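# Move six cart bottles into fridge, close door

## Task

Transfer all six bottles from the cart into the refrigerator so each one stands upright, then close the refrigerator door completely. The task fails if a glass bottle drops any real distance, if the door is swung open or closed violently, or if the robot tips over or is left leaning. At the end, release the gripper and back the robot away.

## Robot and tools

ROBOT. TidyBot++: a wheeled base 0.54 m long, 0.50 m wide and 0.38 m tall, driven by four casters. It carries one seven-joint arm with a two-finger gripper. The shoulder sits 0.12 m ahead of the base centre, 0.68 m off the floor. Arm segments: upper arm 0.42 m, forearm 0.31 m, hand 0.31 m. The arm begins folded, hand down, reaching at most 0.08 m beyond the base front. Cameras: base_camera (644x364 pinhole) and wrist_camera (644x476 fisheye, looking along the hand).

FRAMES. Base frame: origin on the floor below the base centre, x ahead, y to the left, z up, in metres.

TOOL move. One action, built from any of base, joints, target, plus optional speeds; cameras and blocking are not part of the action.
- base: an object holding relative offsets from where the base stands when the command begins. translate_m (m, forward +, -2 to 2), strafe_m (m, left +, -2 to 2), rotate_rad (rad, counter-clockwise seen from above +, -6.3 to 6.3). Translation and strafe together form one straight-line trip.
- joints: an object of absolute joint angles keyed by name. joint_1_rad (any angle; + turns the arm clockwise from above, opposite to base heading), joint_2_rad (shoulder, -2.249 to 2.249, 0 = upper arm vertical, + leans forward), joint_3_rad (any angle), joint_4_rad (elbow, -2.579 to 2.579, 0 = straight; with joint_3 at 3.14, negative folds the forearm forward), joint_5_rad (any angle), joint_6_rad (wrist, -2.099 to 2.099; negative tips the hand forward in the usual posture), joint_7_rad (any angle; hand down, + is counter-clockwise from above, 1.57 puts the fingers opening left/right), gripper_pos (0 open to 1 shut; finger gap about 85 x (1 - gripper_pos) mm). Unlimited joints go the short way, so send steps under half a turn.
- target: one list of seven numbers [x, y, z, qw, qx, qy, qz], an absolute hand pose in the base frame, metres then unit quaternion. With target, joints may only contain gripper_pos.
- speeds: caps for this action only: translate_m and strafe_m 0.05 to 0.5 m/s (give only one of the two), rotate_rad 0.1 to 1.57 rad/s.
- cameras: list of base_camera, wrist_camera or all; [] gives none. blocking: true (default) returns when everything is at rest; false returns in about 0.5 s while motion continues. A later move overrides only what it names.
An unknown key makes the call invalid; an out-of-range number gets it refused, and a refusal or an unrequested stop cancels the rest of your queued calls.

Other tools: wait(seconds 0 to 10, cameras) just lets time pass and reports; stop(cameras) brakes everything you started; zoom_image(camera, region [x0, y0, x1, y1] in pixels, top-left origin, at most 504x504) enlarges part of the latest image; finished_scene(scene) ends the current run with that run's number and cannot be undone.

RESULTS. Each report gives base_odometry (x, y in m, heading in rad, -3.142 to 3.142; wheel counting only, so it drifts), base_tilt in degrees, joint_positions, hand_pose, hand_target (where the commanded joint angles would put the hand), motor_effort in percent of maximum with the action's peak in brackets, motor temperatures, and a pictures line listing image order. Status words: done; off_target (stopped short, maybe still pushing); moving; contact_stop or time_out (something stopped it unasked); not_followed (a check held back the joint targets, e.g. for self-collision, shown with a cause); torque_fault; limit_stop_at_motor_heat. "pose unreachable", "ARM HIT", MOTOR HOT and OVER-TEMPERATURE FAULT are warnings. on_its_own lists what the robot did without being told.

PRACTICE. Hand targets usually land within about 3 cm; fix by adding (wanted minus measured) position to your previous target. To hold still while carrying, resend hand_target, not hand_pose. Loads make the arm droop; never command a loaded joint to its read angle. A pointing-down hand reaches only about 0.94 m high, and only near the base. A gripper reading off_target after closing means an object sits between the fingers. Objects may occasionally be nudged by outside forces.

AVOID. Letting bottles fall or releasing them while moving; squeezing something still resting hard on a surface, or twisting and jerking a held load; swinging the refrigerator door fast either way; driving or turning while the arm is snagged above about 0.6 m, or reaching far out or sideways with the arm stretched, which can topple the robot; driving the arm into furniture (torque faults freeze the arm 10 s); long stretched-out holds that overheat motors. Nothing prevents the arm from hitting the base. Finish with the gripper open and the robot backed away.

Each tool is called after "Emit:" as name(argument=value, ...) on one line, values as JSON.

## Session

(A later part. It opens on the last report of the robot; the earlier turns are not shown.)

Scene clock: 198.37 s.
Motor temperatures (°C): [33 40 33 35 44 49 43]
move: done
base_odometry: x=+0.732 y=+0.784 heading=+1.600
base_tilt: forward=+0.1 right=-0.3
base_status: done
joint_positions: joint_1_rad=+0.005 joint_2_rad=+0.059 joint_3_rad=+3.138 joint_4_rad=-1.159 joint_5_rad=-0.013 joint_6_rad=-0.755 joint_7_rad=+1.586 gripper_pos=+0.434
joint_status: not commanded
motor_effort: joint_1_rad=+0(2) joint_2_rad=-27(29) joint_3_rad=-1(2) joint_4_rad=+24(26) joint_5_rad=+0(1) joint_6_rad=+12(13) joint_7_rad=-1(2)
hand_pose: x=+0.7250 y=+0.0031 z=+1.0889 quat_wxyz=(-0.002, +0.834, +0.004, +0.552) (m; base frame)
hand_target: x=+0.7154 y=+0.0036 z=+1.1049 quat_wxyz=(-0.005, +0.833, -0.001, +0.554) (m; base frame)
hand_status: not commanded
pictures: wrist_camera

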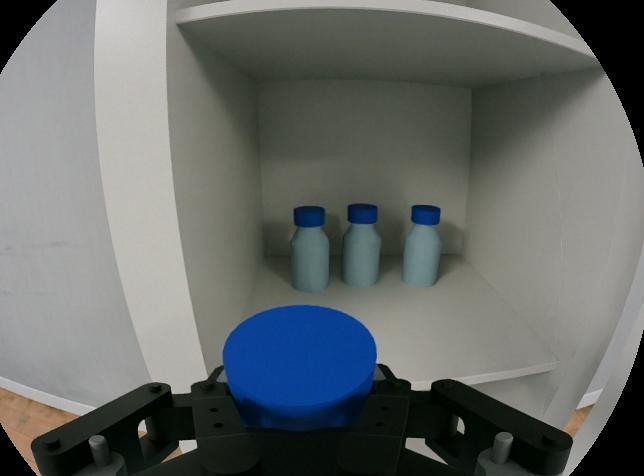

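Emit:
move(base={"translate_m":0.33,"strafe_m":-0.02}, speeds={"translate_m":0.25}, cameras=["wrist_camera"])

Emit:
move(joints={"joint_2_rad":0.03,"joint_4_rad":-1.31,"joint_6_rad":-0.54}, cameras=["wrist_camera"])

Scene clock: 201.77 s.
Motor temperatures (°C): [33 40 33 35 44 49 43]
move: done
base_odometry: x=+0.742 y=+1.114 heading=+1.601
base_tilt: forward=+0.1 right=-0.3
base_status: done
joint_positions: joint_1_rad=+0.005 joint_2_rad=+0.060 joint_3_rad=+3.138 joint_4_rad=-1.159 joint_5_rad=-0.013 joint_6_rad=-0.755 joint_7_rad=+1.586 gripper_pos=+0.434
joint_status: not commanded
motor_effort: joint_1_rad=+0(1) joint_2_rad=-26(30) joint_3_rad=-1(1) joint_4_rad=+25(26) joint_5_rad=+0(1) joint_6_rad=+12(13) joint_7_rad=-1(1)
hand_pose: x=+0.7254 y=+0.0031 z=+1.0882 quat_wxyz=(-0.002, +0.834, +0.004, +0.551) (m; base frame)
hand_target: x=+0.7154 y=+0.0036 z=+1.1049 quat_wxyz=(-0.005, +0.833, -0.001, +0.554) (m; base frame)
hand_status: not commanded
pictures: wrist_camera

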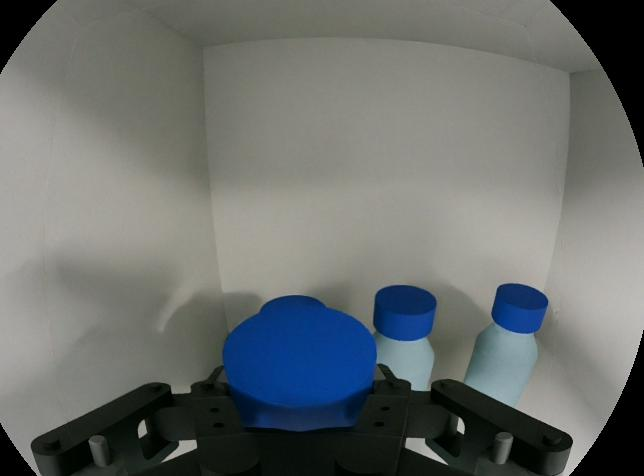

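Scene clock: 202.93 s.
Motor temperatures (°C): [33 40 33 35 44 49 43]
move: off_target
base_odometry: x=+0.742 y=+1.114 heading=+1.601
base_tilt: forward=+0.1 right=-0.3
base_status: not commanded
joint_positions: joint_1_rad=+0.005 joint_2_rad=+0.058 joint_3_rad=+3.138 joint_4_rad=-1.312 joint_5_rad=-0.013 joint_6_rad=-0.635 joint_7_rad=+1.586 gripper_pos=+0.434
joint_status: joint_6_rad off_target (ended at -0.635, target -0.540); the others done
motor_effort: joint_1_rad=-1(1) joint_2_rad=-27(29) joint_3_rad=-1(1) joint_4_rad=+25(27) joint_5_rad=+0(1) joint_6_rad=+12(13) joint_7_rad=-1(2)
hand_pose: x=+0.7338 y=+0.0027 z=+1.0333 quat_wxyz=(-0.001, +0.843, +0.004, +0.538) (m; base frame)
hand_target: x=+0.7342 y=+0.0030 z=+1.0796 quat_wxyz=(-0.005, +0.808, -0.002, +0.590) (m; base frame)
hand_status: not commanded
pictures: wrist_camera

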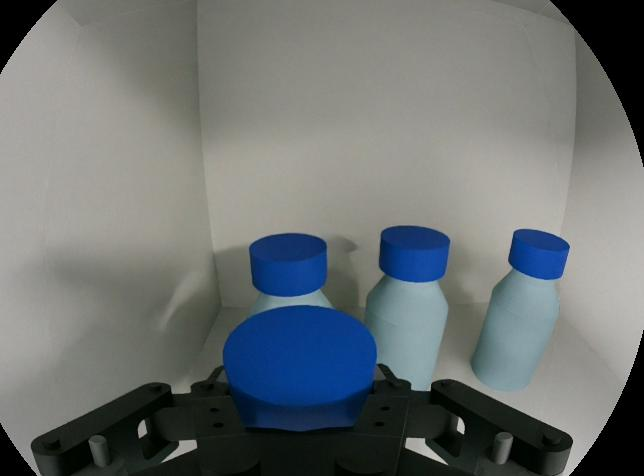

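Emit:
move(joints={"joint_2_rad":0.03,"joint_4_rad":-1.34,"joint_6_rad":-0.52}, cameras=[])

Emit:
move(joints={"joint_2_rad":0.03,"joint_4_rad":-1.36,"joint_6_rad":-0.51}, cameras=[])

Emit:
move(joints={"joint_2_rad":0.03,"joint_4_rad":-1.38,"joint_6_rad":-0.50}, cameras=["wrist_camera"])

Scene clock: 204.03 s.
Motor temperatures (°C): [33 40 33 35 44 49 43]
move: done
base_odometry: x=+0.742 y=+1.114 heading=+1.601
base_tilt: forward=+0.1 right=-0.3
base_status: not commanded
joint_positions: joint_1_rad=+0.005 joint_2_rad=+0.057 joint_3_rad=+3.138 joint_4_rad=-1.341 joint_5_rad=-0.013 joint_6_rad=-0.611 joint_7_rad=+1.586 gripper_pos=+0.434
joint_status: all done
motor_effort: joint_1_rad=-1(1) joint_2_rad=-27(29) joint_3_rad=-1(1) joint_4_rad=+26(27) joint_5_rad=+0(1) joint_6_rad=+11(12) joint_7_rad=-1(1)
hand_pose: x=+0.7345 y=+0.0027 z=+1.0238 quat_wxyz=(-0.001, +0.844, +0.003, +0.536) (m; base frame)
hand_target: x=+0.7352 y=+0.0029 z=+1.0674 quat_wxyz=(-0.005, +0.810, -0.002, +0.586) (m; base frame)
hand_status: not commanded
pictures: none
No camera images: "cameras" was empty.

Scene clock: 204.60 s.
Motor temperatures (°C): [33 40 33 35 44 49 43]
move: done
base_odometry: x=+0.742 y=+1.114 heading=+1.601
base_tilt: forward=+0.1 right=-0.3
base_status: not commanded
joint_positions: joint_1_rad=+0.005 joint_2_rad=+0.055 joint_3_rad=+3.138 joint_4_rad=-1.352 joint_5_rad=-0.013 joint_6_rad=-0.595 joint_7_rad=+1.586 gripper_pos=+0.434
joint_status: all done
motor_effort: joint_1_rad=+0(1) joint_2_rad=-26(28) joint_3_rad=+0(1) joint_4_rad=+25(26) joint_5_rad=+0(1) joint_6_rad=+11(12) joint_7_rad=-1(2)
hand_pose: x=+0.7351 y=+0.0026 z=+1.0226 quat_wxyz=(-0.001, +0.842, +0.003, +0.539) (m; base frame)
hand_target: x=+0.7354 y=+0.0029 z=+1.0583 quat_wxyz=(-0.005, +0.813, -0.002, +0.582) (m; base frame)
hand_status: not commanded
pictures: none
No camera images: "cameras" was empty.

Scene clock: 205.17 s.
Motor temperatures (°C): [33 40 33 35 44 49 43]
move: done
base_odometry: x=+0.742 y=+1.114 heading=+1.601
base_tilt: forward=+0.1 right=-0.3
base_status: not commanded
joint_positions: joint_1_rad=+0.005 joint_2_rad=+0.051 joint_3_rad=+3.138 joint_4_rad=-1.365 joint_5_rad=-0.013 joint_6_rad=-0.578 joint_7_rad=+1.586 gripper_pos=+0.434
joint_status: all done
motor_effort: joint_1_rad=+0(1) joint_2_rad=-25(27) joint_3_rad=+0(1) joint_4_rad=+23(25) joint_5_rad=+0(1) joint_6_rad=+11(11) joint_7_rad=-1(2)
hand_pose: x=+0.7349 y=+0.0026 z=+1.0227 quat_wxyz=(-0.001, +0.840, +0.003, +0.543) (m; base frame)
hand_target: x=+0.7355 y=+0.0028 z=+1.0491 quat_wxyz=(-0.005, +0.816, -0.003, +0.578) (m; base frame)
hand_status: not commanded
pictures: wrist_camera

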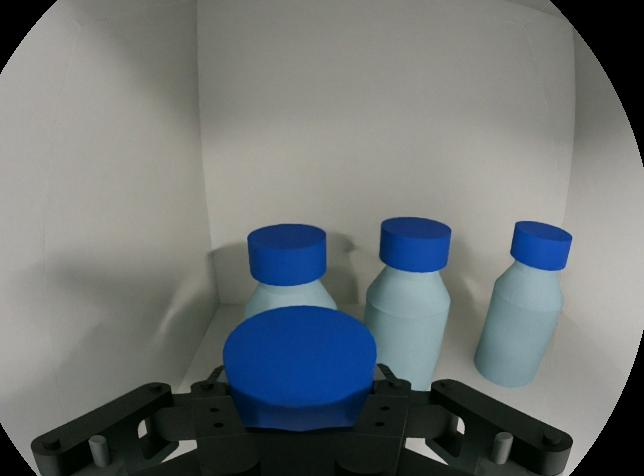

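Emit:
move(joints={"gripper_pos":0.17}, cameras=["wrist_camera"])

Emit:
move(base={"translate_m":-0.25}, speeds={"translate_m":0.25}, cameras=["wrist_camera"])

Scene clock: 206.23 s.
Motor temperatures (°C): [33 40 33 35 44 49 43]
move: done
base_odometry: x=+0.742 y=+1.114 heading=+1.601
base_tilt: forward=+0.1 right=-0.3
base_status: not commanded
joint_positions: joint_1_rad=+0.005 joint_2_rad=+0.042 joint_3_rad=+3.138 joint_4_rad=-1.365 joint_5_rad=-0.013 joint_6_rad=-0.572 joint_7_rad=+1.586 gripper_pos=+0.170
joint_status: all done
motor_effort: joint_1_rad=+0(1) joint_2_rad=-23(25) joint_3_rad=-1(1) joint_4_rad=+22(24) joint_5_rad=+1(1) joint_6_rad=+9(11) joint_7_rad=-1(1)
hand_pose: x=+0.7326 y=+0.0026 z=+1.0297 quat_wxyz=(-0.001, +0.836, +0.003, +0.549) (m; base frame)
hand_target: x=+0.7355 y=+0.0028 z=+1.0491 quat_wxyz=(-0.005, +0.816, -0.003, +0.578) (m; base frame)
hand_status: not commanded
pictures: wrist_camera

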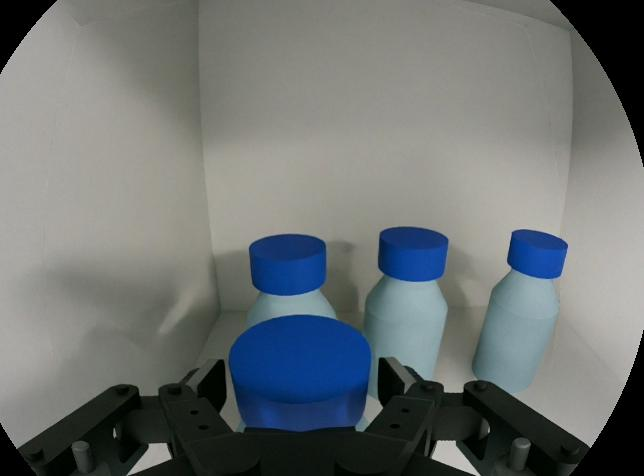

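Scene clock: 208.13 s.
Motor temperatures (°C): [33 40 33 35 44 49 43]
move: done
base_odometry: x=+0.750 y=+0.864 heading=+1.601
base_tilt: forward=+0.1 right=-0.3
base_status: done
joint_positions: joint_1_rad=+0.005 joint_2_rad=+0.030 joint_3_rad=+3.139 joint_4_rad=-1.365 joint_5_rad=-0.013 joint_6_rad=-0.571 joint_7_rad=+1.586 gripper_pos=+0.170
joint_status: not commanded
motor_effort: joint_1_rad=+0(2) joint_2_rad=-22(28) joint_3_rad=-1(2) joint_4_rad=+22(24) joint_5_rad=+0(1) joint_6_rad=+9(10) joint_7_rad=-1(2)
hand_pose: x=+0.7285 y=+0.0023 z=+1.0373 quat_wxyz=(-0.001, +0.832, +0.003, +0.554) (m; base frame)
hand_target: x=+0.7355 y=+0.0028 z=+1.0491 quat_wxyz=(-0.005, +0.816, -0.003, +0.578) (m; base frame)
hand_status: not commanded
pictures: wrist_camera

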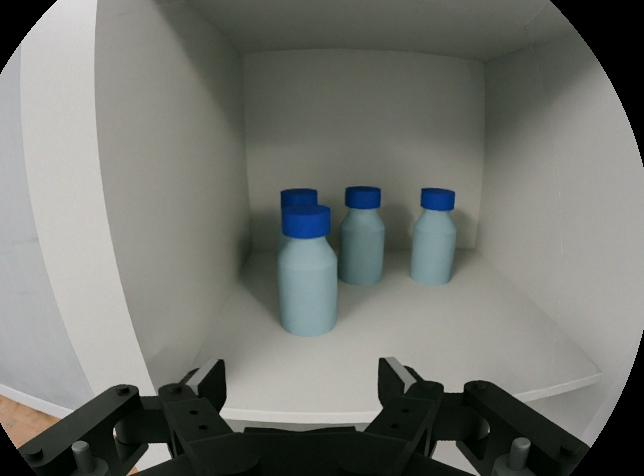

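Emit:
move(base={"translate_m":-0.6}, cameras=[])

Emit:
move(base={"rotate_rad":-1.0}, speeds={"rotate_rad":0.9}, joints={"joint_2_rad":0.035,"joint_4_rad":-1.361,"joint_6_rad":-0.5,"gripper_pos":0.28}, cameras=["wrist_camera"])

Emit:
move(base={"translate_m":-0.072,"strafe_m":-0.639}, cameras=["wrist_camera"])

Scene clock: 211.90 s.
Motor temperatures (°C): [33 40 33 35 44 49 43]
move: done
base_odometry: x=+0.768 y=+0.265 heading=+1.601
base_tilt: forward=+0.0 right=-0.3
base_status: done
joint_positions: joint_1_rad=+0.005 joint_2_rad=+0.028 joint_3_rad=+3.139 joint_4_rad=-1.365 joint_5_rad=-0.013 joint_6_rad=-0.570 joint_7_rad=+1.586 gripper_pos=+0.170
joint_status: not commanded
motor_effort: joint_1_rad=+0(2) joint_2_rad=-23(27) joint_3_rad=+0(2) joint_4_rad=+22(23) joint_5_rad=+1(1) joint_6_rad=+9(10) joint_7_rad=-1(2)
hand_pose: x=+0.7277 y=+0.0023 z=+1.0388 quat_wxyz=(-0.001, +0.831, +0.003, +0.556) (m; base frame)
hand_target: x=+0.7355 y=+0.0028 z=+1.0491 quat_wxyz=(-0.005, +0.816, -0.003, +0.578) (m; base frame)
hand_status: not commanded
pictures: none
No camera images: "cameras" was empty.

Scene clock: 213.93 s.
Motor temperatures (°C): [33 40 33 35 44 49 43]
move: done
base_odometry: x=+0.768 y=+0.265 heading=+0.602
base_tilt: forward=+0.1 right=-0.3
base_status: done
joint_positions: joint_1_rad=+0.004 joint_2_rad=+0.028 joint_3_rad=+3.144 joint_4_rad=-1.365 joint_5_rad=-0.013 joint_6_rad=-0.570 joint_7_rad=+1.586 gripper_pos=+0.280
joint_status: all done
motor_effort: joint_1_rad=+0(3) joint_2_rad=-23(24) joint_3_rad=-1(3) joint_4_rad=+22(23) joint_5_rad=+0(1) joint_6_rad=+10(10) joint_7_rad=-1(1)
hand_pose: x=+0.7278 y=-0.0003 z=+1.0392 quat_wxyz=(+0.000, +0.831, +0.001, +0.556) (m; base frame)
hand_target: x=+0.7383 y=+0.0028 z=+1.0575 quat_wxyz=(-0.005, +0.812, -0.002, +0.583) (m; base frame)
hand_status: not commanded
pictures: wrist_camera

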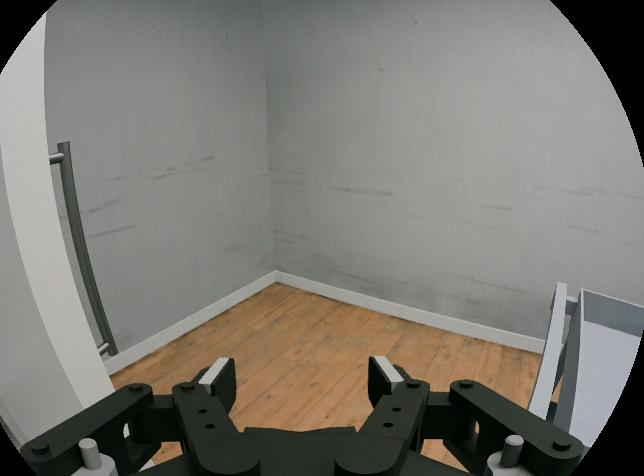

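Scene clock: 216.43 s.
Motor temperatures (°C): [33 40 33 35 44 49 43]
move: done
base_odometry: x=+1.071 y=-0.303 heading=+0.601
base_tilt: forward=+0.1 right=-0.3
base_status: done
joint_positions: joint_1_rad=+0.004 joint_2_rad=+0.028 joint_3_rad=+3.143 joint_4_rad=-1.365 joint_5_rad=-0.013 joint_6_rad=-0.570 joint_7_rad=+1.586 gripper_pos=+0.280
joint_status: not commanded
motor_effort: joint_1_rad=+0(3) joint_2_rad=-22(24) joint_3_rad=-1(3) joint_4_rad=+21(23) joint_5_rad=+1(1) joint_6_rad=+9(10) joint_7_rad=-1(2)
hand_pose: x=+0.7278 y=+0.0006 z=+1.0392 quat_wxyz=(+0.000, +0.831, +0.002, +0.556) (m; base frame)
hand_target: x=+0.7383 y=+0.0028 z=+1.0575 quat_wxyz=(-0.005, +0.812, -0.002, +0.583) (m; base frame)
hand_status: not commanded
pictures: wrist_camera

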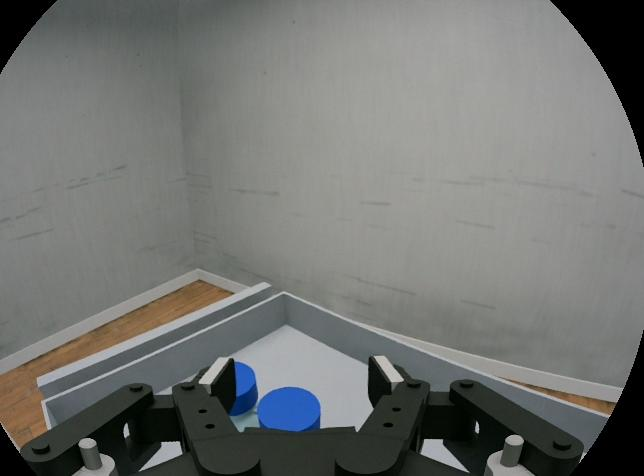

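Emit:
move(joints={"joint_1_rad":0.0,"joint_2_rad":0.064,"joint_4_rad":-1.777,"joint_6_rad":-0.135}, cameras=["wrist_camera"])

Scene clock: 218.53 s.
Motor temperatures (°C): [33 40 33 35 44 49 43]
move: done
base_odometry: x=+1.071 y=-0.303 heading=+0.601
base_tilt: forward=+0.1 right=-0.3
base_status: not commanded
joint_positions: joint_1_rad=+0.004 joint_2_rad=+0.041 joint_3_rad=+3.143 joint_4_rad=-1.756 joint_5_rad=-0.013 joint_6_rad=-0.212 joint_7_rad=+1.586 gripper_pos=+0.280
joint_status: all done
motor_effort: joint_1_rad=-1(1) joint_2_rad=-23(25) joint_3_rad=-1(1) joint_4_rad=+22(24) joint_5_rad=+0(1) joint_6_rad=+8(11) joint_7_rad=-1(2)
hand_pose: x=+0.7245 y=-0.0007 z=+0.8992 quat_wxyz=(+0.001, +0.844, +0.000, +0.536) (m; base frame)
hand_target: x=+0.7349 y=+0.0018 z=+0.8951 quat_wxyz=(-0.004, +0.835, -0.004, +0.550) (m; base frame)
hand_status: not commanded
pictures: wrist_camera

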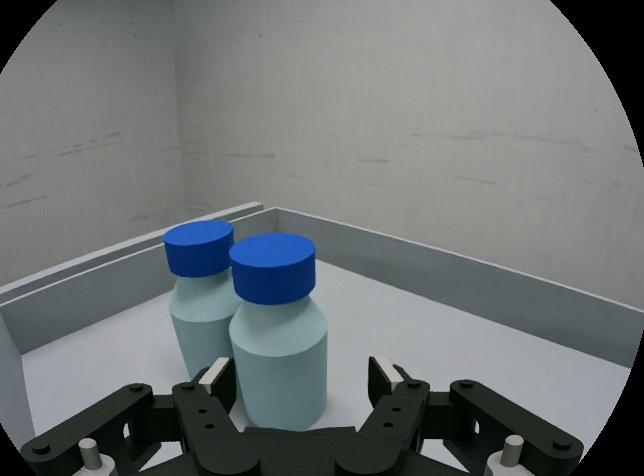

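Emit:
move(base={"translate_m":0.0345,"strafe_m":-0.0774,"rotate_rad":0.12}, speeds={"translate_m":0.15}, joints={"gripper_pos":0.31})

Scene clock: 220.27 s.
Motor temperatures (°C): [33 40 33 35 44 49 43]
move: done
base_odometry: x=+1.143 y=-0.347 heading=+0.722
base_tilt: forward=+0.1 right=-0.3
base_status: done
joint_positions: joint_1_rad=+0.003 joint_2_rad=+0.042 joint_3_rad=+3.145 joint_4_rad=-1.756 joint_5_rad=-0.013 joint_6_rad=-0.210 joint_7_rad=+1.586 gripper_pos=+0.310
joint_status: all done
motor_effort: joint_1_rad=+0(3) joint_2_rad=-23(24) joint_3_rad=+0(3) joint_4_rad=+22(22) joint_5_rad=+0(1) joint_6_rad=+8(10) joint_7_rad=-1(2)
hand_pose: x=+0.7250 y=-0.0021 z=+0.8994 quat_wxyz=(+0.002, +0.844, -0.001, +0.537) (m; base frame)
hand_target: x=+0.7349 y=+0.0018 z=+0.8951 quat_wxyz=(-0.004, +0.835, -0.004, +0.550) (m; base frame)
hand_status: not commanded
pictures: base_camera, wrist_camera

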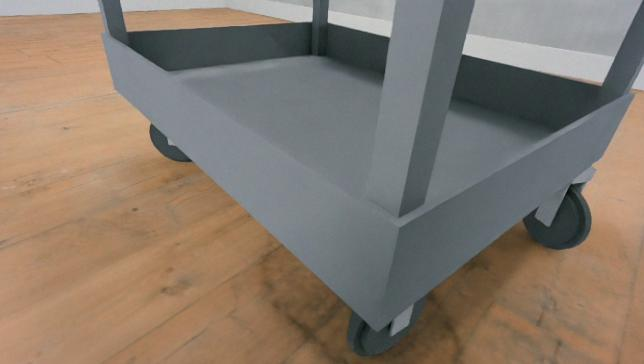

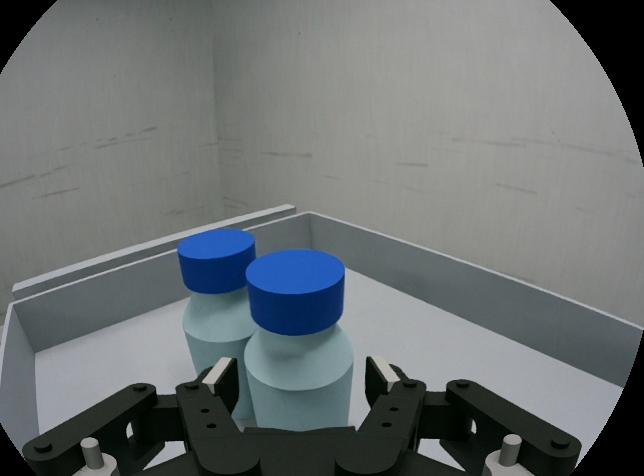

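Emit:
move(base={"translate_m":0.067,"strafe_m":0.0}, speeds={"translate_m":0.1})

Scene clock: 221.83 s.
Motor temperatures (°C): [33 40 33 35 44 49 43]
move: done
base_odometry: x=+1.194 y=-0.303 heading=+0.722
base_tilt: forward=+0.1 right=-0.3
base_status: done
joint_positions: joint_1_rad=+0.003 joint_2_rad=+0.049 joint_3_rad=+3.145 joint_4_rad=-1.758 joint_5_rad=-0.013 joint_6_rad=-0.207 joint_7_rad=+1.586 gripper_pos=+0.310
joint_status: not commanded
motor_effort: joint_1_rad=+0(2) joint_2_rad=-23(25) joint_3_rad=-1(2) joint_4_rad=+22(23) joint_5_rad=+0(1) joint_6_rad=+9(10) joint_7_rad=-1(1)
hand_pose: x=+0.7265 y=-0.0019 z=+0.8954 quat_wxyz=(+0.002, +0.845, -0.001, +0.535) (m; base frame)
hand_target: x=+0.7349 y=+0.0018 z=+0.8951 quat_wxyz=(-0.004, +0.835, -0.004, +0.550) (m; base frame)
hand_status: not commanded
pictures: base_camera, wrist_camera

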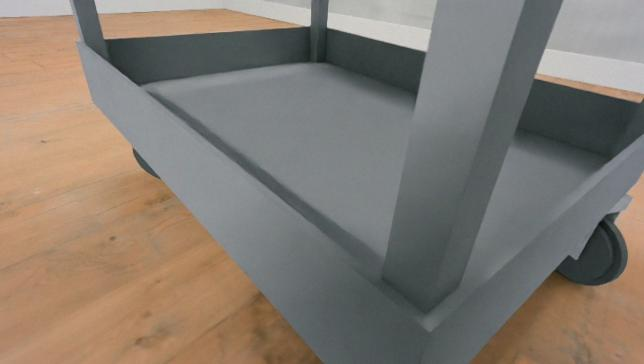

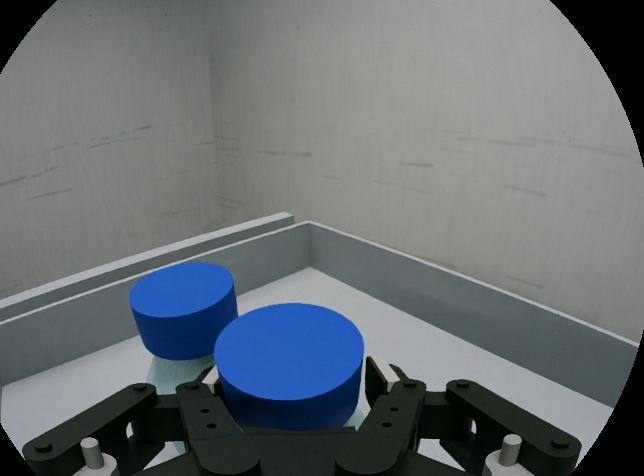

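Emit:
move(joints={"gripper_pos":0.65}, cameras=["wrist_camera"])

Emit:
move(joints={"joint_2_rad":0.048,"joint_4_rad":-1.12,"joint_6_rad":-0.80})

Scene clock: 223.90 s.
Motor temperatures (°C): [33 40 33 35 44 49 43]
move: off_target
base_odometry: x=+1.194 y=-0.303 heading=+0.722
base_tilt: forward=+0.1 right=-0.3
base_status: not commanded
joint_positions: joint_1_rad=+0.003 joint_2_rad=+0.049 joint_3_rad=+3.143 joint_4_rad=-1.758 joint_5_rad=-0.013 joint_6_rad=-0.205 joint_7_rad=+1.586 gripper_pos=+0.435
joint_status: gripper_pos off_target (ended at +0.435, target +0.650)
motor_effort: joint_1_rad=+0(1) joint_2_rad=-22(23) joint_3_rad=-1(1) joint_4_rad=+21(22) joint_5_rad=+0(1) joint_6_rad=+8(10) joint_7_rad=-1(2)
hand_pose: x=+0.7268 y=-0.0009 z=+0.8960 quat_wxyz=(+0.001, +0.844, +0.000, +0.536) (m; base frame)
hand_target: x=+0.7349 y=+0.0018 z=+0.8951 quat_wxyz=(-0.004, +0.835, -0.004, +0.550) (m; base frame)
hand_status: not commanded
pictures: wrist_camera

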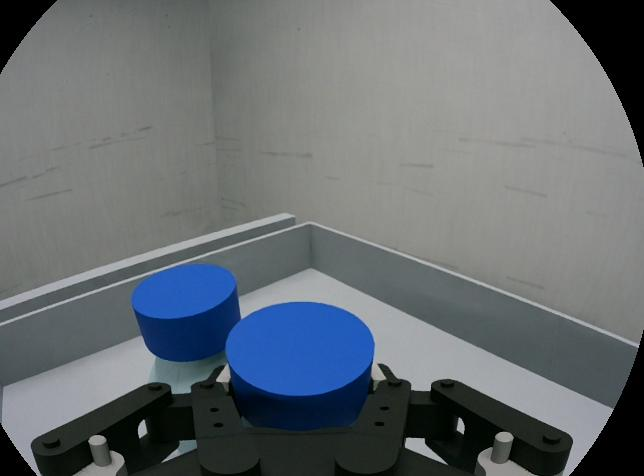

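Scene clock: 226.13 s.
Motor temperatures (°C): [33 40 33 35 44 49 43]
move: off_target
base_odometry: x=+1.194 y=-0.303 heading=+0.722
base_tilt: forward=+0.1 right=-0.3
base_status: not commanded
joint_positions: joint_1_rad=+0.003 joint_2_rad=+0.068 joint_3_rad=+3.143 joint_4_rad=-1.167 joint_5_rad=-0.013 joint_6_rad=-0.751 joint_7_rad=+1.586 gripper_pos=+0.435
joint_status: joint_4_rad off_target (ended at -1.167, target -1.120); the others done
motor_effort: joint_1_rad=-1(2) joint_2_rad=-27(32) joint_3_rad=+0(2) joint_4_rad=+26(30) joint_5_rad=+0(1) joint_6_rad=+13(14) joint_7_rad=-1(2)
hand_pose: x=+0.7294 y=+0.0010 z=+1.0797 quat_wxyz=(+0.000, +0.838, +0.003, +0.546) (m; base frame)
hand_target: x=+0.7154 y=+0.0036 z=+1.1049 quat_wxyz=(-0.005, +0.833, -0.001, +0.554) (m; base frame)
hand_status: not commanded
pictures: base_camera, wrist_camera

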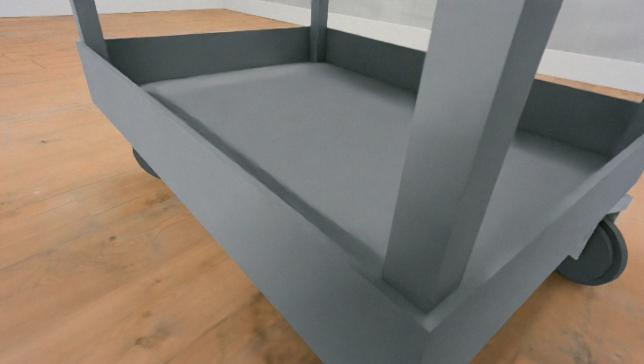

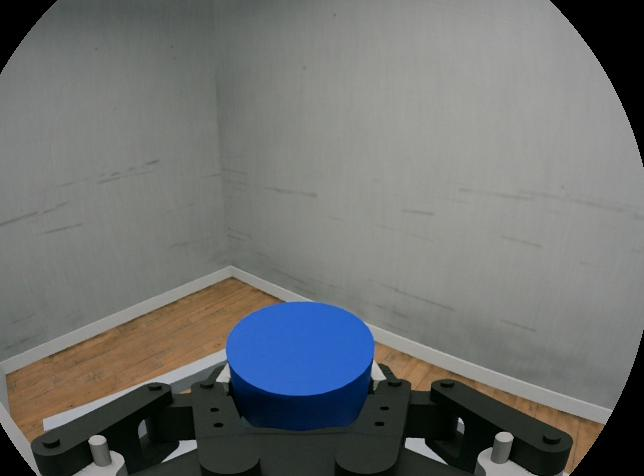

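Emit:
move(base={"translate_m":-0.3}, cameras=[])

Emit:
move(base={"translate_m":0.24,"strafe_m":0.589}, cameras=["wrist_camera"])

Emit:
move(base={"rotate_rad":0.758}, speeds={"rotate_rad":0.9}, cameras=["wrist_camera"])

Scene clock: 228.57 s.
Motor temperatures (°C): [33 40 33 35 44 49 43]
move: done
base_odometry: x=+0.969 y=-0.502 heading=+0.723
base_tilt: forward=+0.1 right=-0.3
base_status: done
joint_positions: joint_1_rad=+0.003 joint_2_rad=+0.055 joint_3_rad=+3.142 joint_4_rad=-1.160 joint_5_rad=-0.013 joint_6_rad=-0.762 joint_7_rad=+1.586 gripper_pos=+0.435
joint_status: not commanded
motor_effort: joint_1_rad=-1(4) joint_2_rad=-27(33) joint_3_rad=-1(4) joint_4_rad=+26(27) joint_5_rad=+0(2) joint_6_rad=+13(13) joint_7_rad=-1(2)
hand_pose: x=+0.7228 y=+0.0018 z=+1.0885 quat_wxyz=(-0.001, +0.835, +0.004, +0.550) (m; base frame)
hand_target: x=+0.7154 y=+0.0036 z=+1.1049 quat_wxyz=(-0.005, +0.833, -0.001, +0.554) (m; base frame)
hand_status: not commanded
pictures: none
No camera images: "cameras" was empty.

Scene clock: 231.13 s.
Motor temperatures (°C): [33 40 33 35 44 49 43]
move: done
base_odometry: x=+0.759 y=+0.099 heading=+0.723
base_tilt: forward=+0.1 right=-0.3
base_status: done
joint_positions: joint_1_rad=+0.003 joint_2_rad=+0.055 joint_3_rad=+3.143 joint_4_rad=-1.160 joint_5_rad=-0.013 joint_6_rad=-0.762 joint_7_rad=+1.586 gripper_pos=+0.435
joint_status: not commanded
motor_effort: joint_1_rad=-1(3) joint_2_rad=-27(28) joint_3_rad=-1(4) joint_4_rad=+25(26) joint_5_rad=+0(1) joint_6_rad=+12(13) joint_7_rad=-1(2)
hand_pose: x=+0.7228 y=+0.0017 z=+1.0885 quat_wxyz=(-0.001, +0.835, +0.003, +0.550) (m; base frame)
hand_target: x=+0.7154 y=+0.0036 z=+1.1049 quat_wxyz=(-0.005, +0.833, -0.001, +0.554) (m; base frame)
hand_status: not commanded
pictures: wrist_camera

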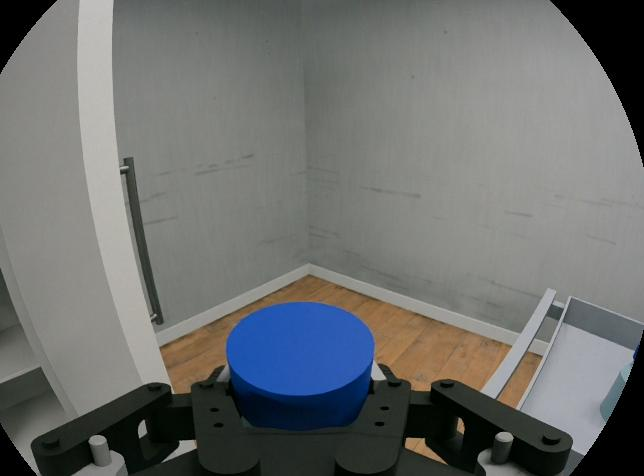

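Scene clock: 232.90 s.
Motor temperatures (°C): [33 40 33 35 44 49 43]
move: done
base_odometry: x=+0.759 y=+0.099 heading=+1.481
base_tilt: forward=+0.1 right=-0.3
base_status: done
joint_positions: joint_1_rad=+0.002 joint_2_rad=+0.055 joint_3_rad=+3.139 joint_4_rad=-1.160 joint_5_rad=-0.013 joint_6_rad=-0.762 joint_7_rad=+1.586 gripper_pos=+0.435
joint_status: not commanded
motor_effort: joint_1_rad=-1(4) joint_2_rad=-27(29) joint_3_rad=-1(4) joint_4_rad=+25(26) joint_5_rad=+0(2) joint_6_rad=+12(13) joint_7_rad=-1(2)
hand_pose: x=+0.7227 y=+0.0046 z=+1.0884 quat_wxyz=(-0.002, +0.835, +0.005, +0.550) (m; base frame)
hand_target: x=+0.7154 y=+0.0036 z=+1.1049 quat_wxyz=(-0.005, +0.833, -0.001, +0.554) (m; base frame)
hand_status: not commanded
pictures: wrist_camera

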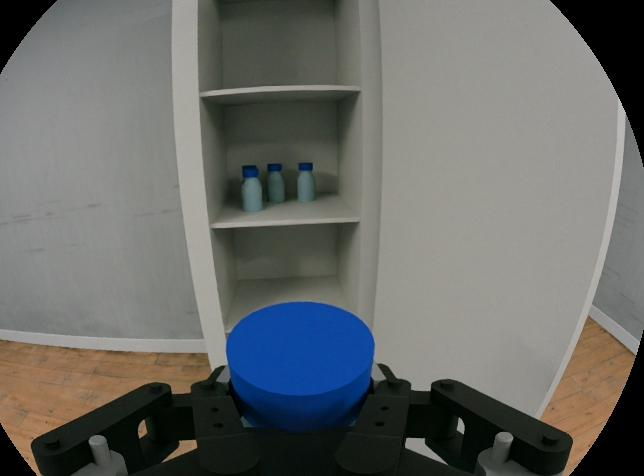

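Emit:
move(base={"translate_m":0.689,"strafe_m":-0.024})

Scene clock: 235.73 s.
Motor temperatures (°C): [33 40 33 35 44 49 43]
move: done
base_odometry: x=+0.845 y=+0.783 heading=+1.481
base_tilt: forward=+0.1 right=-0.3
base_status: done
joint_positions: joint_1_rad=+0.002 joint_2_rad=+0.061 joint_3_rad=+3.139 joint_4_rad=-1.160 joint_5_rad=-0.013 joint_6_rad=-0.762 joint_7_rad=+1.586 gripper_pos=+0.435
joint_status: not commanded
motor_effort: joint_1_rad=-1(2) joint_2_rad=-28(30) joint_3_rad=+0(2) joint_4_rad=+26(27) joint_5_rad=+0(1) joint_6_rad=+12(13) joint_7_rad=-1(2)
hand_pose: x=+0.7250 y=+0.0046 z=+1.0850 quat_wxyz=(-0.002, +0.837, +0.005, +0.548) (m; base frame)
hand_target: x=+0.7154 y=+0.0036 z=+1.1049 quat_wxyz=(-0.005, +0.833, -0.001, +0.554) (m; base frame)
hand_status: not commanded
pictures: base_camera, wrist_camera

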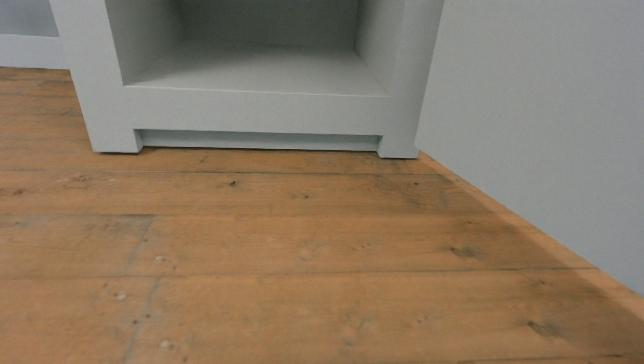

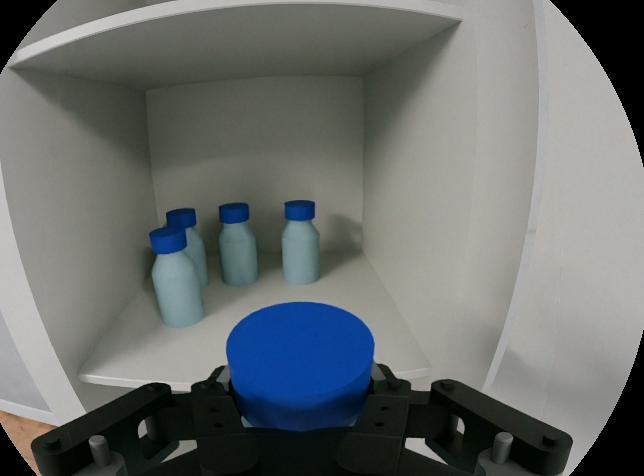

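Emit:
move(base={"strafe_m":-0.012}, cameras=[])

Emit:
move(base={"translate_m":0.33}, speeds={"translate_m":0.25})

Scene clock: 237.13 s.
Motor temperatures (°C): [33 40 33 35 44 49 43]
move: done
base_odometry: x=+0.857 y=+0.782 heading=+1.481
base_tilt: forward=+0.1 right=-0.3
base_status: done
joint_positions: joint_1_rad=+0.002 joint_2_rad=+0.061 joint_3_rad=+3.142 joint_4_rad=-1.160 joint_5_rad=-0.013 joint_6_rad=-0.762 joint_7_rad=+1.586 gripper_pos=+0.435
joint_status: not commanded
motor_effort: joint_1_rad=-1(3) joint_2_rad=-27(30) joint_3_rad=-1(3) joint_4_rad=+26(26) joint_5_rad=+0(2) joint_6_rad=+12(13) joint_7_rad=-1(2)
hand_pose: x=+0.7251 y=+0.0025 z=+1.0850 quat_wxyz=(-0.001, +0.837, +0.004, +0.548) (m; base frame)
hand_target: x=+0.7154 y=+0.0036 z=+1.1049 quat_wxyz=(-0.005, +0.833, -0.001, +0.554) (m; base frame)
hand_status: not commanded
pictures: none
No camera images: "cameras" was empty.

Scene clock: 239.33 s.
Motor temperatures (°C): [33 40 33 35 44 49 43]
move: done
base_odometry: x=+0.886 y=+1.111 heading=+1.482
base_tilt: forward=+0.1 right=-0.3
base_status: done
joint_positions: joint_1_rad=+0.002 joint_2_rad=+0.063 joint_3_rad=+3.142 joint_4_rad=-1.160 joint_5_rad=-0.013 joint_6_rad=-0.762 joint_7_rad=+1.586 gripper_pos=+0.435
joint_status: not commanded
motor_effort: joint_1_rad=+0(2) joint_2_rad=-27(30) joint_3_rad=-1(2) joint_4_rad=+25(26) joint_5_rad=+0(1) joint_6_rad=+12(14) joint_7_rad=-1(2)
hand_pose: x=+0.7259 y=+0.0026 z=+1.0837 quat_wxyz=(-0.001, +0.837, +0.004, +0.547) (m; base frame)
hand_target: x=+0.7154 y=+0.0036 z=+1.1049 quat_wxyz=(-0.005, +0.833, -0.001, +0.554) (m; base frame)
hand_status: not commanded
pictures: base_camera, wrist_camera

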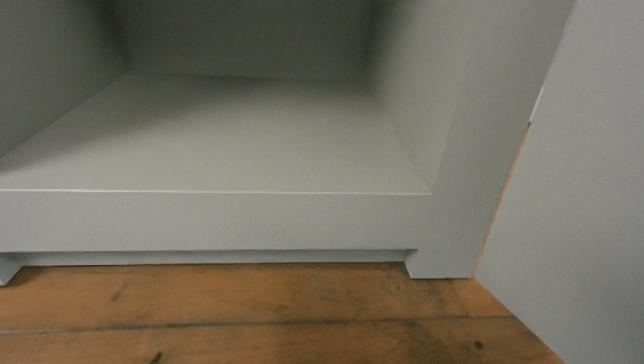

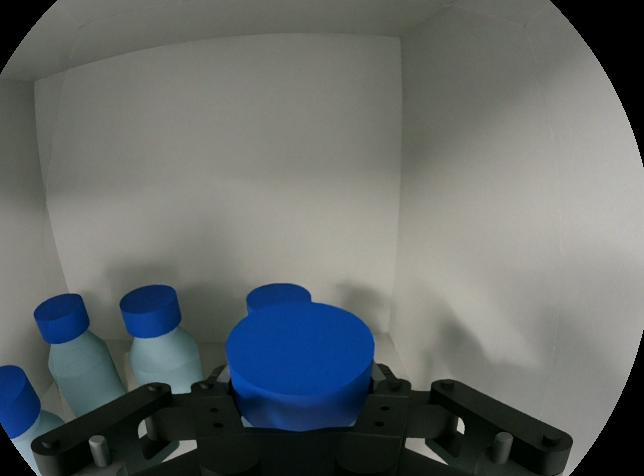

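Emit:
move(joints={"joint_2_rad":0.03,"joint_4_rad":-1.31,"joint_6_rad":-0.54}, cameras=["wrist_camera"])

Emit:
move(joints={"joint_2_rad":0.03,"joint_4_rad":-1.34,"joint_6_rad":-0.52}, cameras=[])

Emit:
move(joints={"joint_2_rad":0.03,"joint_4_rad":-1.36,"joint_6_rad":-0.51}, cameras=["wrist_camera"])

Scene clock: 240.73 s.
Motor temperatures (°C): [33 40 33 35 44 49 43]
move: off_target
base_odometry: x=+0.886 y=+1.111 heading=+1.482
base_tilt: forward=+0.1 right=-0.3
base_status: not commanded
joint_positions: joint_1_rad=+0.002 joint_2_rad=+0.061 joint_3_rad=+3.142 joint_4_rad=-1.316 joint_5_rad=-0.013 joint_6_rad=-0.639 joint_7_rad=+1.586 gripper_pos=+0.435
joint_status: joint_6_rad off_target (ended at -0.639, target -0.540); the others done
motor_effort: joint_1_rad=+0(1) joint_2_rad=-28(30) joint_3_rad=-1(1) joint_4_rad=+26(28) joint_5_rad=+0(1) joint_6_rad=+12(13) joint_7_rad=-1(2)
hand_pose: x=+0.7342 y=+0.0022 z=+1.0282 quat_wxyz=(-0.001, +0.846, +0.003, +0.534) (m; base frame)
hand_target: x=+0.7342 y=+0.0029 z=+1.0796 quat_wxyz=(-0.005, +0.808, -0.002, +0.590) (m; base frame)
hand_status: not commanded
pictures: wrist_camera

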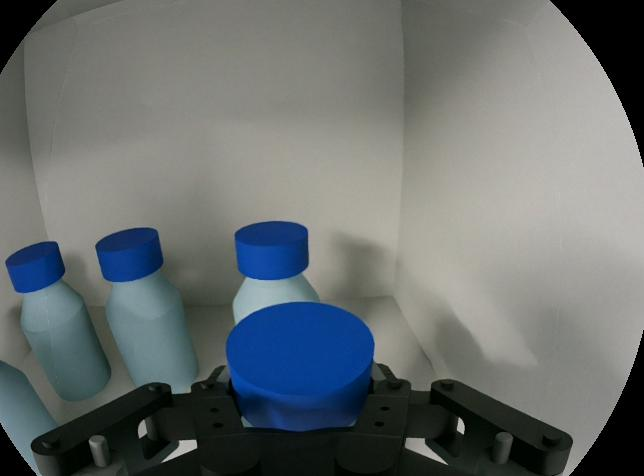

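Scene clock: 241.37 s.
Motor temperatures (°C): [33 40 33 35 44 49 43]
move: done
base_odometry: x=+0.886 y=+1.111 heading=+1.482
base_tilt: forward=+0.1 right=-0.3
base_status: not commanded
joint_positions: joint_1_rad=+0.002 joint_2_rad=+0.060 joint_3_rad=+3.142 joint_4_rad=-1.339 joint_5_rad=-0.013 joint_6_rad=-0.612 joint_7_rad=+1.586 gripper_pos=+0.435
joint_status: all done
motor_effort: joint_1_rad=+0(1) joint_2_rad=-27(28) joint_3_rad=-1(1) joint_4_rad=+26(27) joint_5_rad=+0(1) joint_6_rad=+12(13) joint_7_rad=-2(2)
hand_pose: x=+0.7356 y=+0.0021 z=+1.0226 quat_wxyz=(-0.001, +0.845, +0.003, +0.535) (m; base frame)
hand_target: x=+0.7352 y=+0.0029 z=+1.0674 quat_wxyz=(-0.005, +0.810, -0.002, +0.586) (m; base frame)
hand_status: not commanded
pictures: none
No camera images: "cameras" was empty.

Scene clock: 241.93 s.
Motor temperatures (°C): [33 40 33 35 44 49 43]
move: done
base_odometry: x=+0.886 y=+1.111 heading=+1.482
base_tilt: forward=+0.1 right=-0.3
base_status: not commanded
joint_positions: joint_1_rad=+0.002 joint_2_rad=+0.055 joint_3_rad=+3.142 joint_4_rad=-1.352 joint_5_rad=-0.013 joint_6_rad=-0.596 joint_7_rad=+1.586 gripper_pos=+0.435
joint_status: all done
motor_effort: joint_1_rad=+0(0) joint_2_rad=-26(27) joint_3_rad=+0(1) joint_4_rad=+25(27) joint_5_rad=+0(1) joint_6_rad=+11(12) joint_7_rad=-1(1)
hand_pose: x=+0.7349 y=+0.0020 z=+1.0226 quat_wxyz=(-0.001, +0.842, +0.003, +0.539) (m; base frame)
hand_target: x=+0.7354 y=+0.0029 z=+1.0583 quat_wxyz=(-0.005, +0.813, -0.002, +0.582) (m; base frame)
hand_status: not commanded
pictures: wrist_camera

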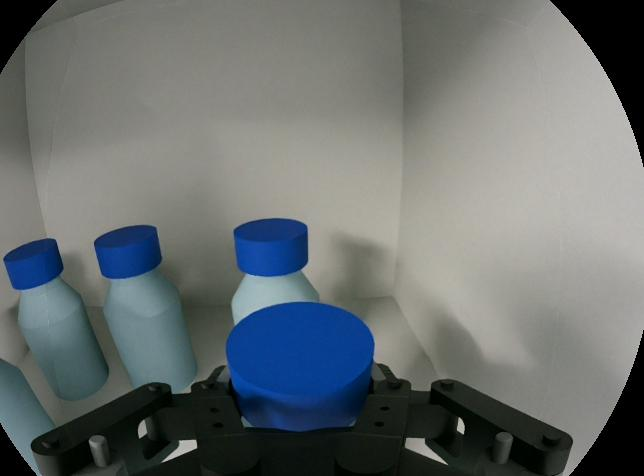

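Emit:
move(joints={"gripper_pos":0.16}, cameras=["wrist_camera"])

Emit:
move(base={"translate_m":-0.25}, speeds={"translate_m":0.25}, cameras=["wrist_camera"])

Scene clock: 243.07 s.
Motor temperatures (°C): [33 40 33 35 44 49 43]
move: done
base_odometry: x=+0.886 y=+1.111 heading=+1.482
base_tilt: forward=+0.1 right=-0.3
base_status: not commanded
joint_positions: joint_1_rad=+0.002 joint_2_rad=+0.039 joint_3_rad=+3.142 joint_4_rad=-1.352 joint_5_rad=-0.013 joint_6_rad=-0.581 joint_7_rad=+1.586 gripper_pos=+0.160
joint_status: all done
motor_effort: joint_1_rad=-1(1) joint_2_rad=-23(27) joint_3_rad=+0(1) joint_4_rad=+22(25) joint_5_rad=+0(1) joint_6_rad=+9(12) joint_7_rad=-1(2)
hand_pose: x=+0.7314 y=+0.0020 z=+1.0366 quat_wxyz=(-0.001, +0.834, +0.003, +0.552) (m; base frame)
hand_target: x=+0.7354 y=+0.0029 z=+1.0583 quat_wxyz=(-0.005, +0.813, -0.002, +0.582) (m; base frame)
hand_status: not commanded
pictures: wrist_camera

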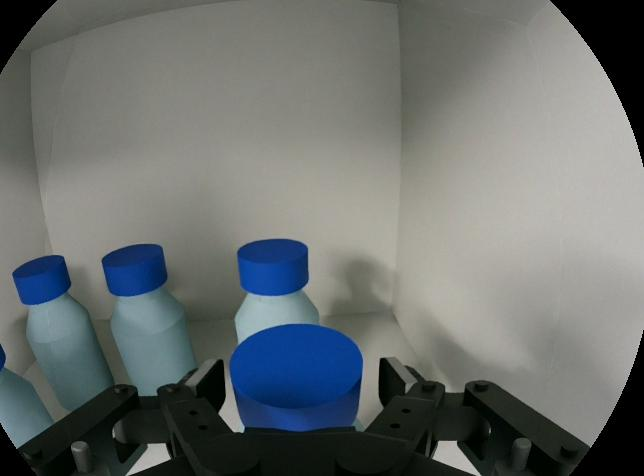

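Scene clock: 244.97 s.
Motor temperatures (°C): [33 40 33 35 44 49 43]
move: done
base_odometry: x=+0.864 y=+0.862 heading=+1.482
base_tilt: forward=+0.1 right=-0.3
base_status: done
joint_positions: joint_1_rad=+0.002 joint_2_rad=+0.028 joint_3_rad=+3.142 joint_4_rad=-1.352 joint_5_rad=-0.013 joint_6_rad=-0.580 joint_7_rad=+1.586 gripper_pos=+0.160
joint_status: not commanded
motor_effort: joint_1_rad=-1(2) joint_2_rad=-22(28) joint_3_rad=-1(2) joint_4_rad=+22(23) joint_5_rad=+0(1) joint_6_rad=+9(10) joint_7_rad=-1(2)
hand_pose: x=+0.7273 y=+0.0022 z=+1.0439 quat_wxyz=(-0.001, +0.830, +0.003, +0.557) (m; base frame)
hand_target: x=+0.7354 y=+0.0029 z=+1.0583 quat_wxyz=(-0.005, +0.813, -0.002, +0.582) (m; base frame)
hand_status: not commanded
pictures: wrist_camera

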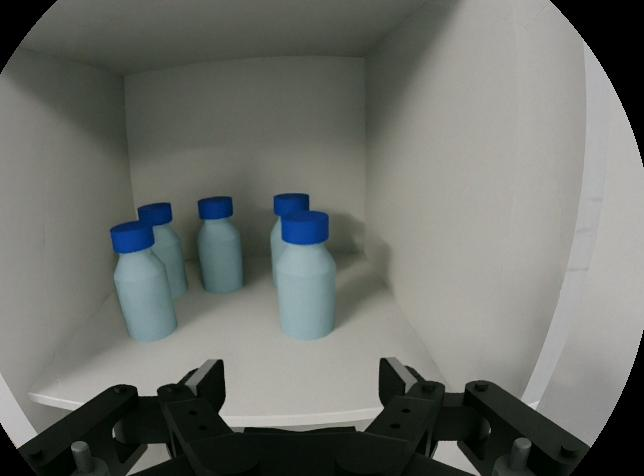

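Emit:
move(base={"translate_m":-0.6}, cameras=[])

Emit:
move(base={"rotate_rad":-1.482}, speeds={"rotate_rad":1.0}, cameras=[])

Emit:
move(joints={"joint_2_rad":0.064,"joint_4_rad":-1.777,"joint_6_rad":-0.135,"gripper_pos":0.17})

Scene clock: 248.03 s.
Motor temperatures (°C): [33 40 33 35 44 49 43]
move: done
base_odometry: x=+0.811 y=+0.264 heading=+1.482
base_tilt: forward=+0.1 right=-0.3
base_status: done
joint_positions: joint_1_rad=+0.002 joint_2_rad=+0.027 joint_3_rad=+3.142 joint_4_rad=-1.352 joint_5_rad=-0.013 joint_6_rad=-0.580 joint_7_rad=+1.586 gripper_pos=+0.160
joint_status: not commanded
motor_effort: joint_1_rad=-1(2) joint_2_rad=-22(27) joint_3_rad=-1(2) joint_4_rad=+22(23) joint_5_rad=+1(1) joint_6_rad=+9(10) joint_7_rad=-1(2)
hand_pose: x=+0.7270 y=+0.0022 z=+1.0446 quat_wxyz=(-0.001, +0.830, +0.003, +0.558) (m; base frame)
hand_target: x=+0.7354 y=+0.0029 z=+1.0583 quat_wxyz=(-0.005, +0.813, -0.002, +0.582) (m; base frame)
hand_status: not commanded
pictures: none
No camera images: "cameras" was empty.

Scene clock: 250.50 s.
Motor temperatures (°C): [33 40 33 35 44 49 43]
move: done
base_odometry: x=+0.811 y=+0.264 heading=+0.001
base_tilt: forward=+0.1 right=-0.3
base_status: done
joint_positions: joint_1_rad=+0.002 joint_2_rad=+0.027 joint_3_rad=+3.144 joint_4_rad=-1.352 joint_5_rad=-0.013 joint_6_rad=-0.580 joint_7_rad=+1.586 gripper_pos=+0.160
joint_status: not commanded
motor_effort: joint_1_rad=+0(3) joint_2_rad=-22(24) joint_3_rad=+0(3) joint_4_rad=+21(23) joint_5_rad=+0(1) joint_6_rad=+10(10) joint_7_rad=-1(2)
hand_pose: x=+0.7270 y=+0.0008 z=+1.0446 quat_wxyz=(+0.000, +0.830, +0.002, +0.558) (m; base frame)
hand_target: x=+0.7354 y=+0.0029 z=+1.0583 quat_wxyz=(-0.005, +0.813, -0.002, +0.582) (m; base frame)
hand_status: not commanded
pictures: none
No camera images: "cameras" was empty.

Scene clock: 252.37 s.
Motor temperatures (°C): [33 40 33 35 44 49 43]
move: done
base_odometry: x=+0.811 y=+0.264 heading=+0.001
base_tilt: forward=+0.1 right=-0.3
base_status: not commanded
joint_positions: joint_1_rad=+0.002 joint_2_rad=+0.041 joint_3_rad=+3.144 joint_4_rad=-1.756 joint_5_rad=-0.013 joint_6_rad=-0.212 joint_7_rad=+1.586 gripper_pos=+0.170
joint_status: all done
motor_effort: joint_1_rad=-1(1) joint_2_rad=-23(25) joint_3_rad=+0(1) joint_4_rad=+22(24) joint_5_rad=+1(1) joint_6_rad=+9(10) joint_7_rad=-2(2)
hand_pose: x=+0.7245 y=-0.0005 z=+0.8992 quat_wxyz=(+0.001, +0.844, +0.000, +0.536) (m; base frame)
hand_target: x=+0.7350 y=+0.0018 z=+0.8951 quat_wxyz=(-0.004, +0.835, -0.004, +0.550) (m; base frame)
hand_status: not commanded
pictures: base_camera, wrist_camera

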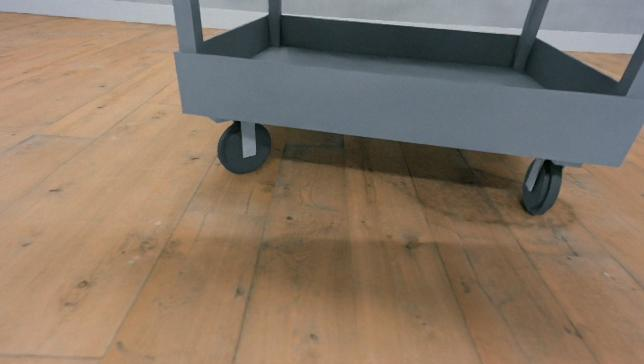

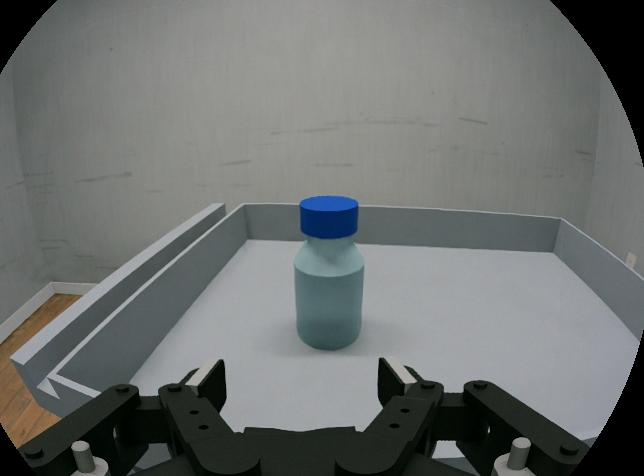

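Emit:
move(base={"translate_m":0.13,"strafe_m":-0.026}, speeds={"translate_m":0.2}, cameras=["wrist_camera"])

Scene clock: 254.07 s.
Motor temperatures (°C): [33 40 33 35 44 49 43]
move: done
base_odometry: x=+0.941 y=+0.238 heading=-0.001
base_tilt: forward=+0.1 right=-0.3
base_status: done
joint_positions: joint_1_rad=+0.002 joint_2_rad=+0.047 joint_3_rad=+3.144 joint_4_rad=-1.757 joint_5_rad=-0.013 joint_6_rad=-0.208 joint_7_rad=+1.586 gripper_pos=+0.170
joint_status: not commanded
motor_effort: joint_1_rad=-1(1) joint_2_rad=-22(25) joint_3_rad=-1(2) joint_4_rad=+22(23) joint_5_rad=+0(1) joint_6_rad=+9(10) joint_7_rad=-1(2)
hand_pose: x=+0.7261 y=-0.0005 z=+0.8963 quat_wxyz=(+0.001, +0.845, +0.000, +0.535) (m; base frame)
hand_target: x=+0.7350 y=+0.0018 z=+0.8951 quat_wxyz=(-0.004, +0.835, -0.004, +0.550) (m; base frame)
hand_status: not commanded
pictures: wrist_camera

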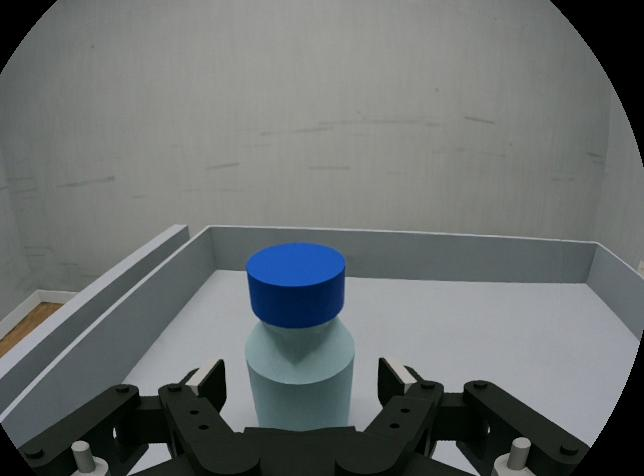

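Emit:
move(base={"translate_m":0.067,"strafe_m":0.003}, speeds={"translate_m":0.12}, cameras=["wrist_camera"])

Scene clock: 255.53 s.
Motor temperatures (°C): [33 40 33 35 44 49 43]
move: done
base_odometry: x=+1.009 y=+0.241 heading=-0.001
base_tilt: forward=+0.1 right=-0.3
base_status: done
joint_positions: joint_1_rad=+0.002 joint_2_rad=+0.051 joint_3_rad=+3.144 joint_4_rad=-1.758 joint_5_rad=-0.013 joint_6_rad=-0.207 joint_7_rad=+1.586 gripper_pos=+0.170
joint_status: not commanded
motor_effort: joint_1_rad=-1(1) joint_2_rad=-23(26) joint_3_rad=-1(1) joint_4_rad=+22(23) joint_5_rad=+0(1) joint_6_rad=+9(10) joint_7_rad=-1(2)
hand_pose: x=+0.7269 y=-0.0005 z=+0.8942 quat_wxyz=(+0.001, +0.846, +0.000, +0.534) (m; base frame)
hand_target: x=+0.7350 y=+0.0018 z=+0.8951 quat_wxyz=(-0.004, +0.835, -0.004, +0.550) (m; base frame)
hand_status: not commanded
pictures: wrist_camera

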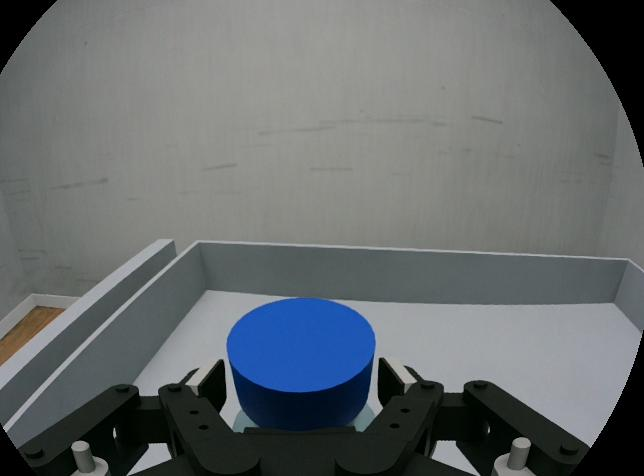

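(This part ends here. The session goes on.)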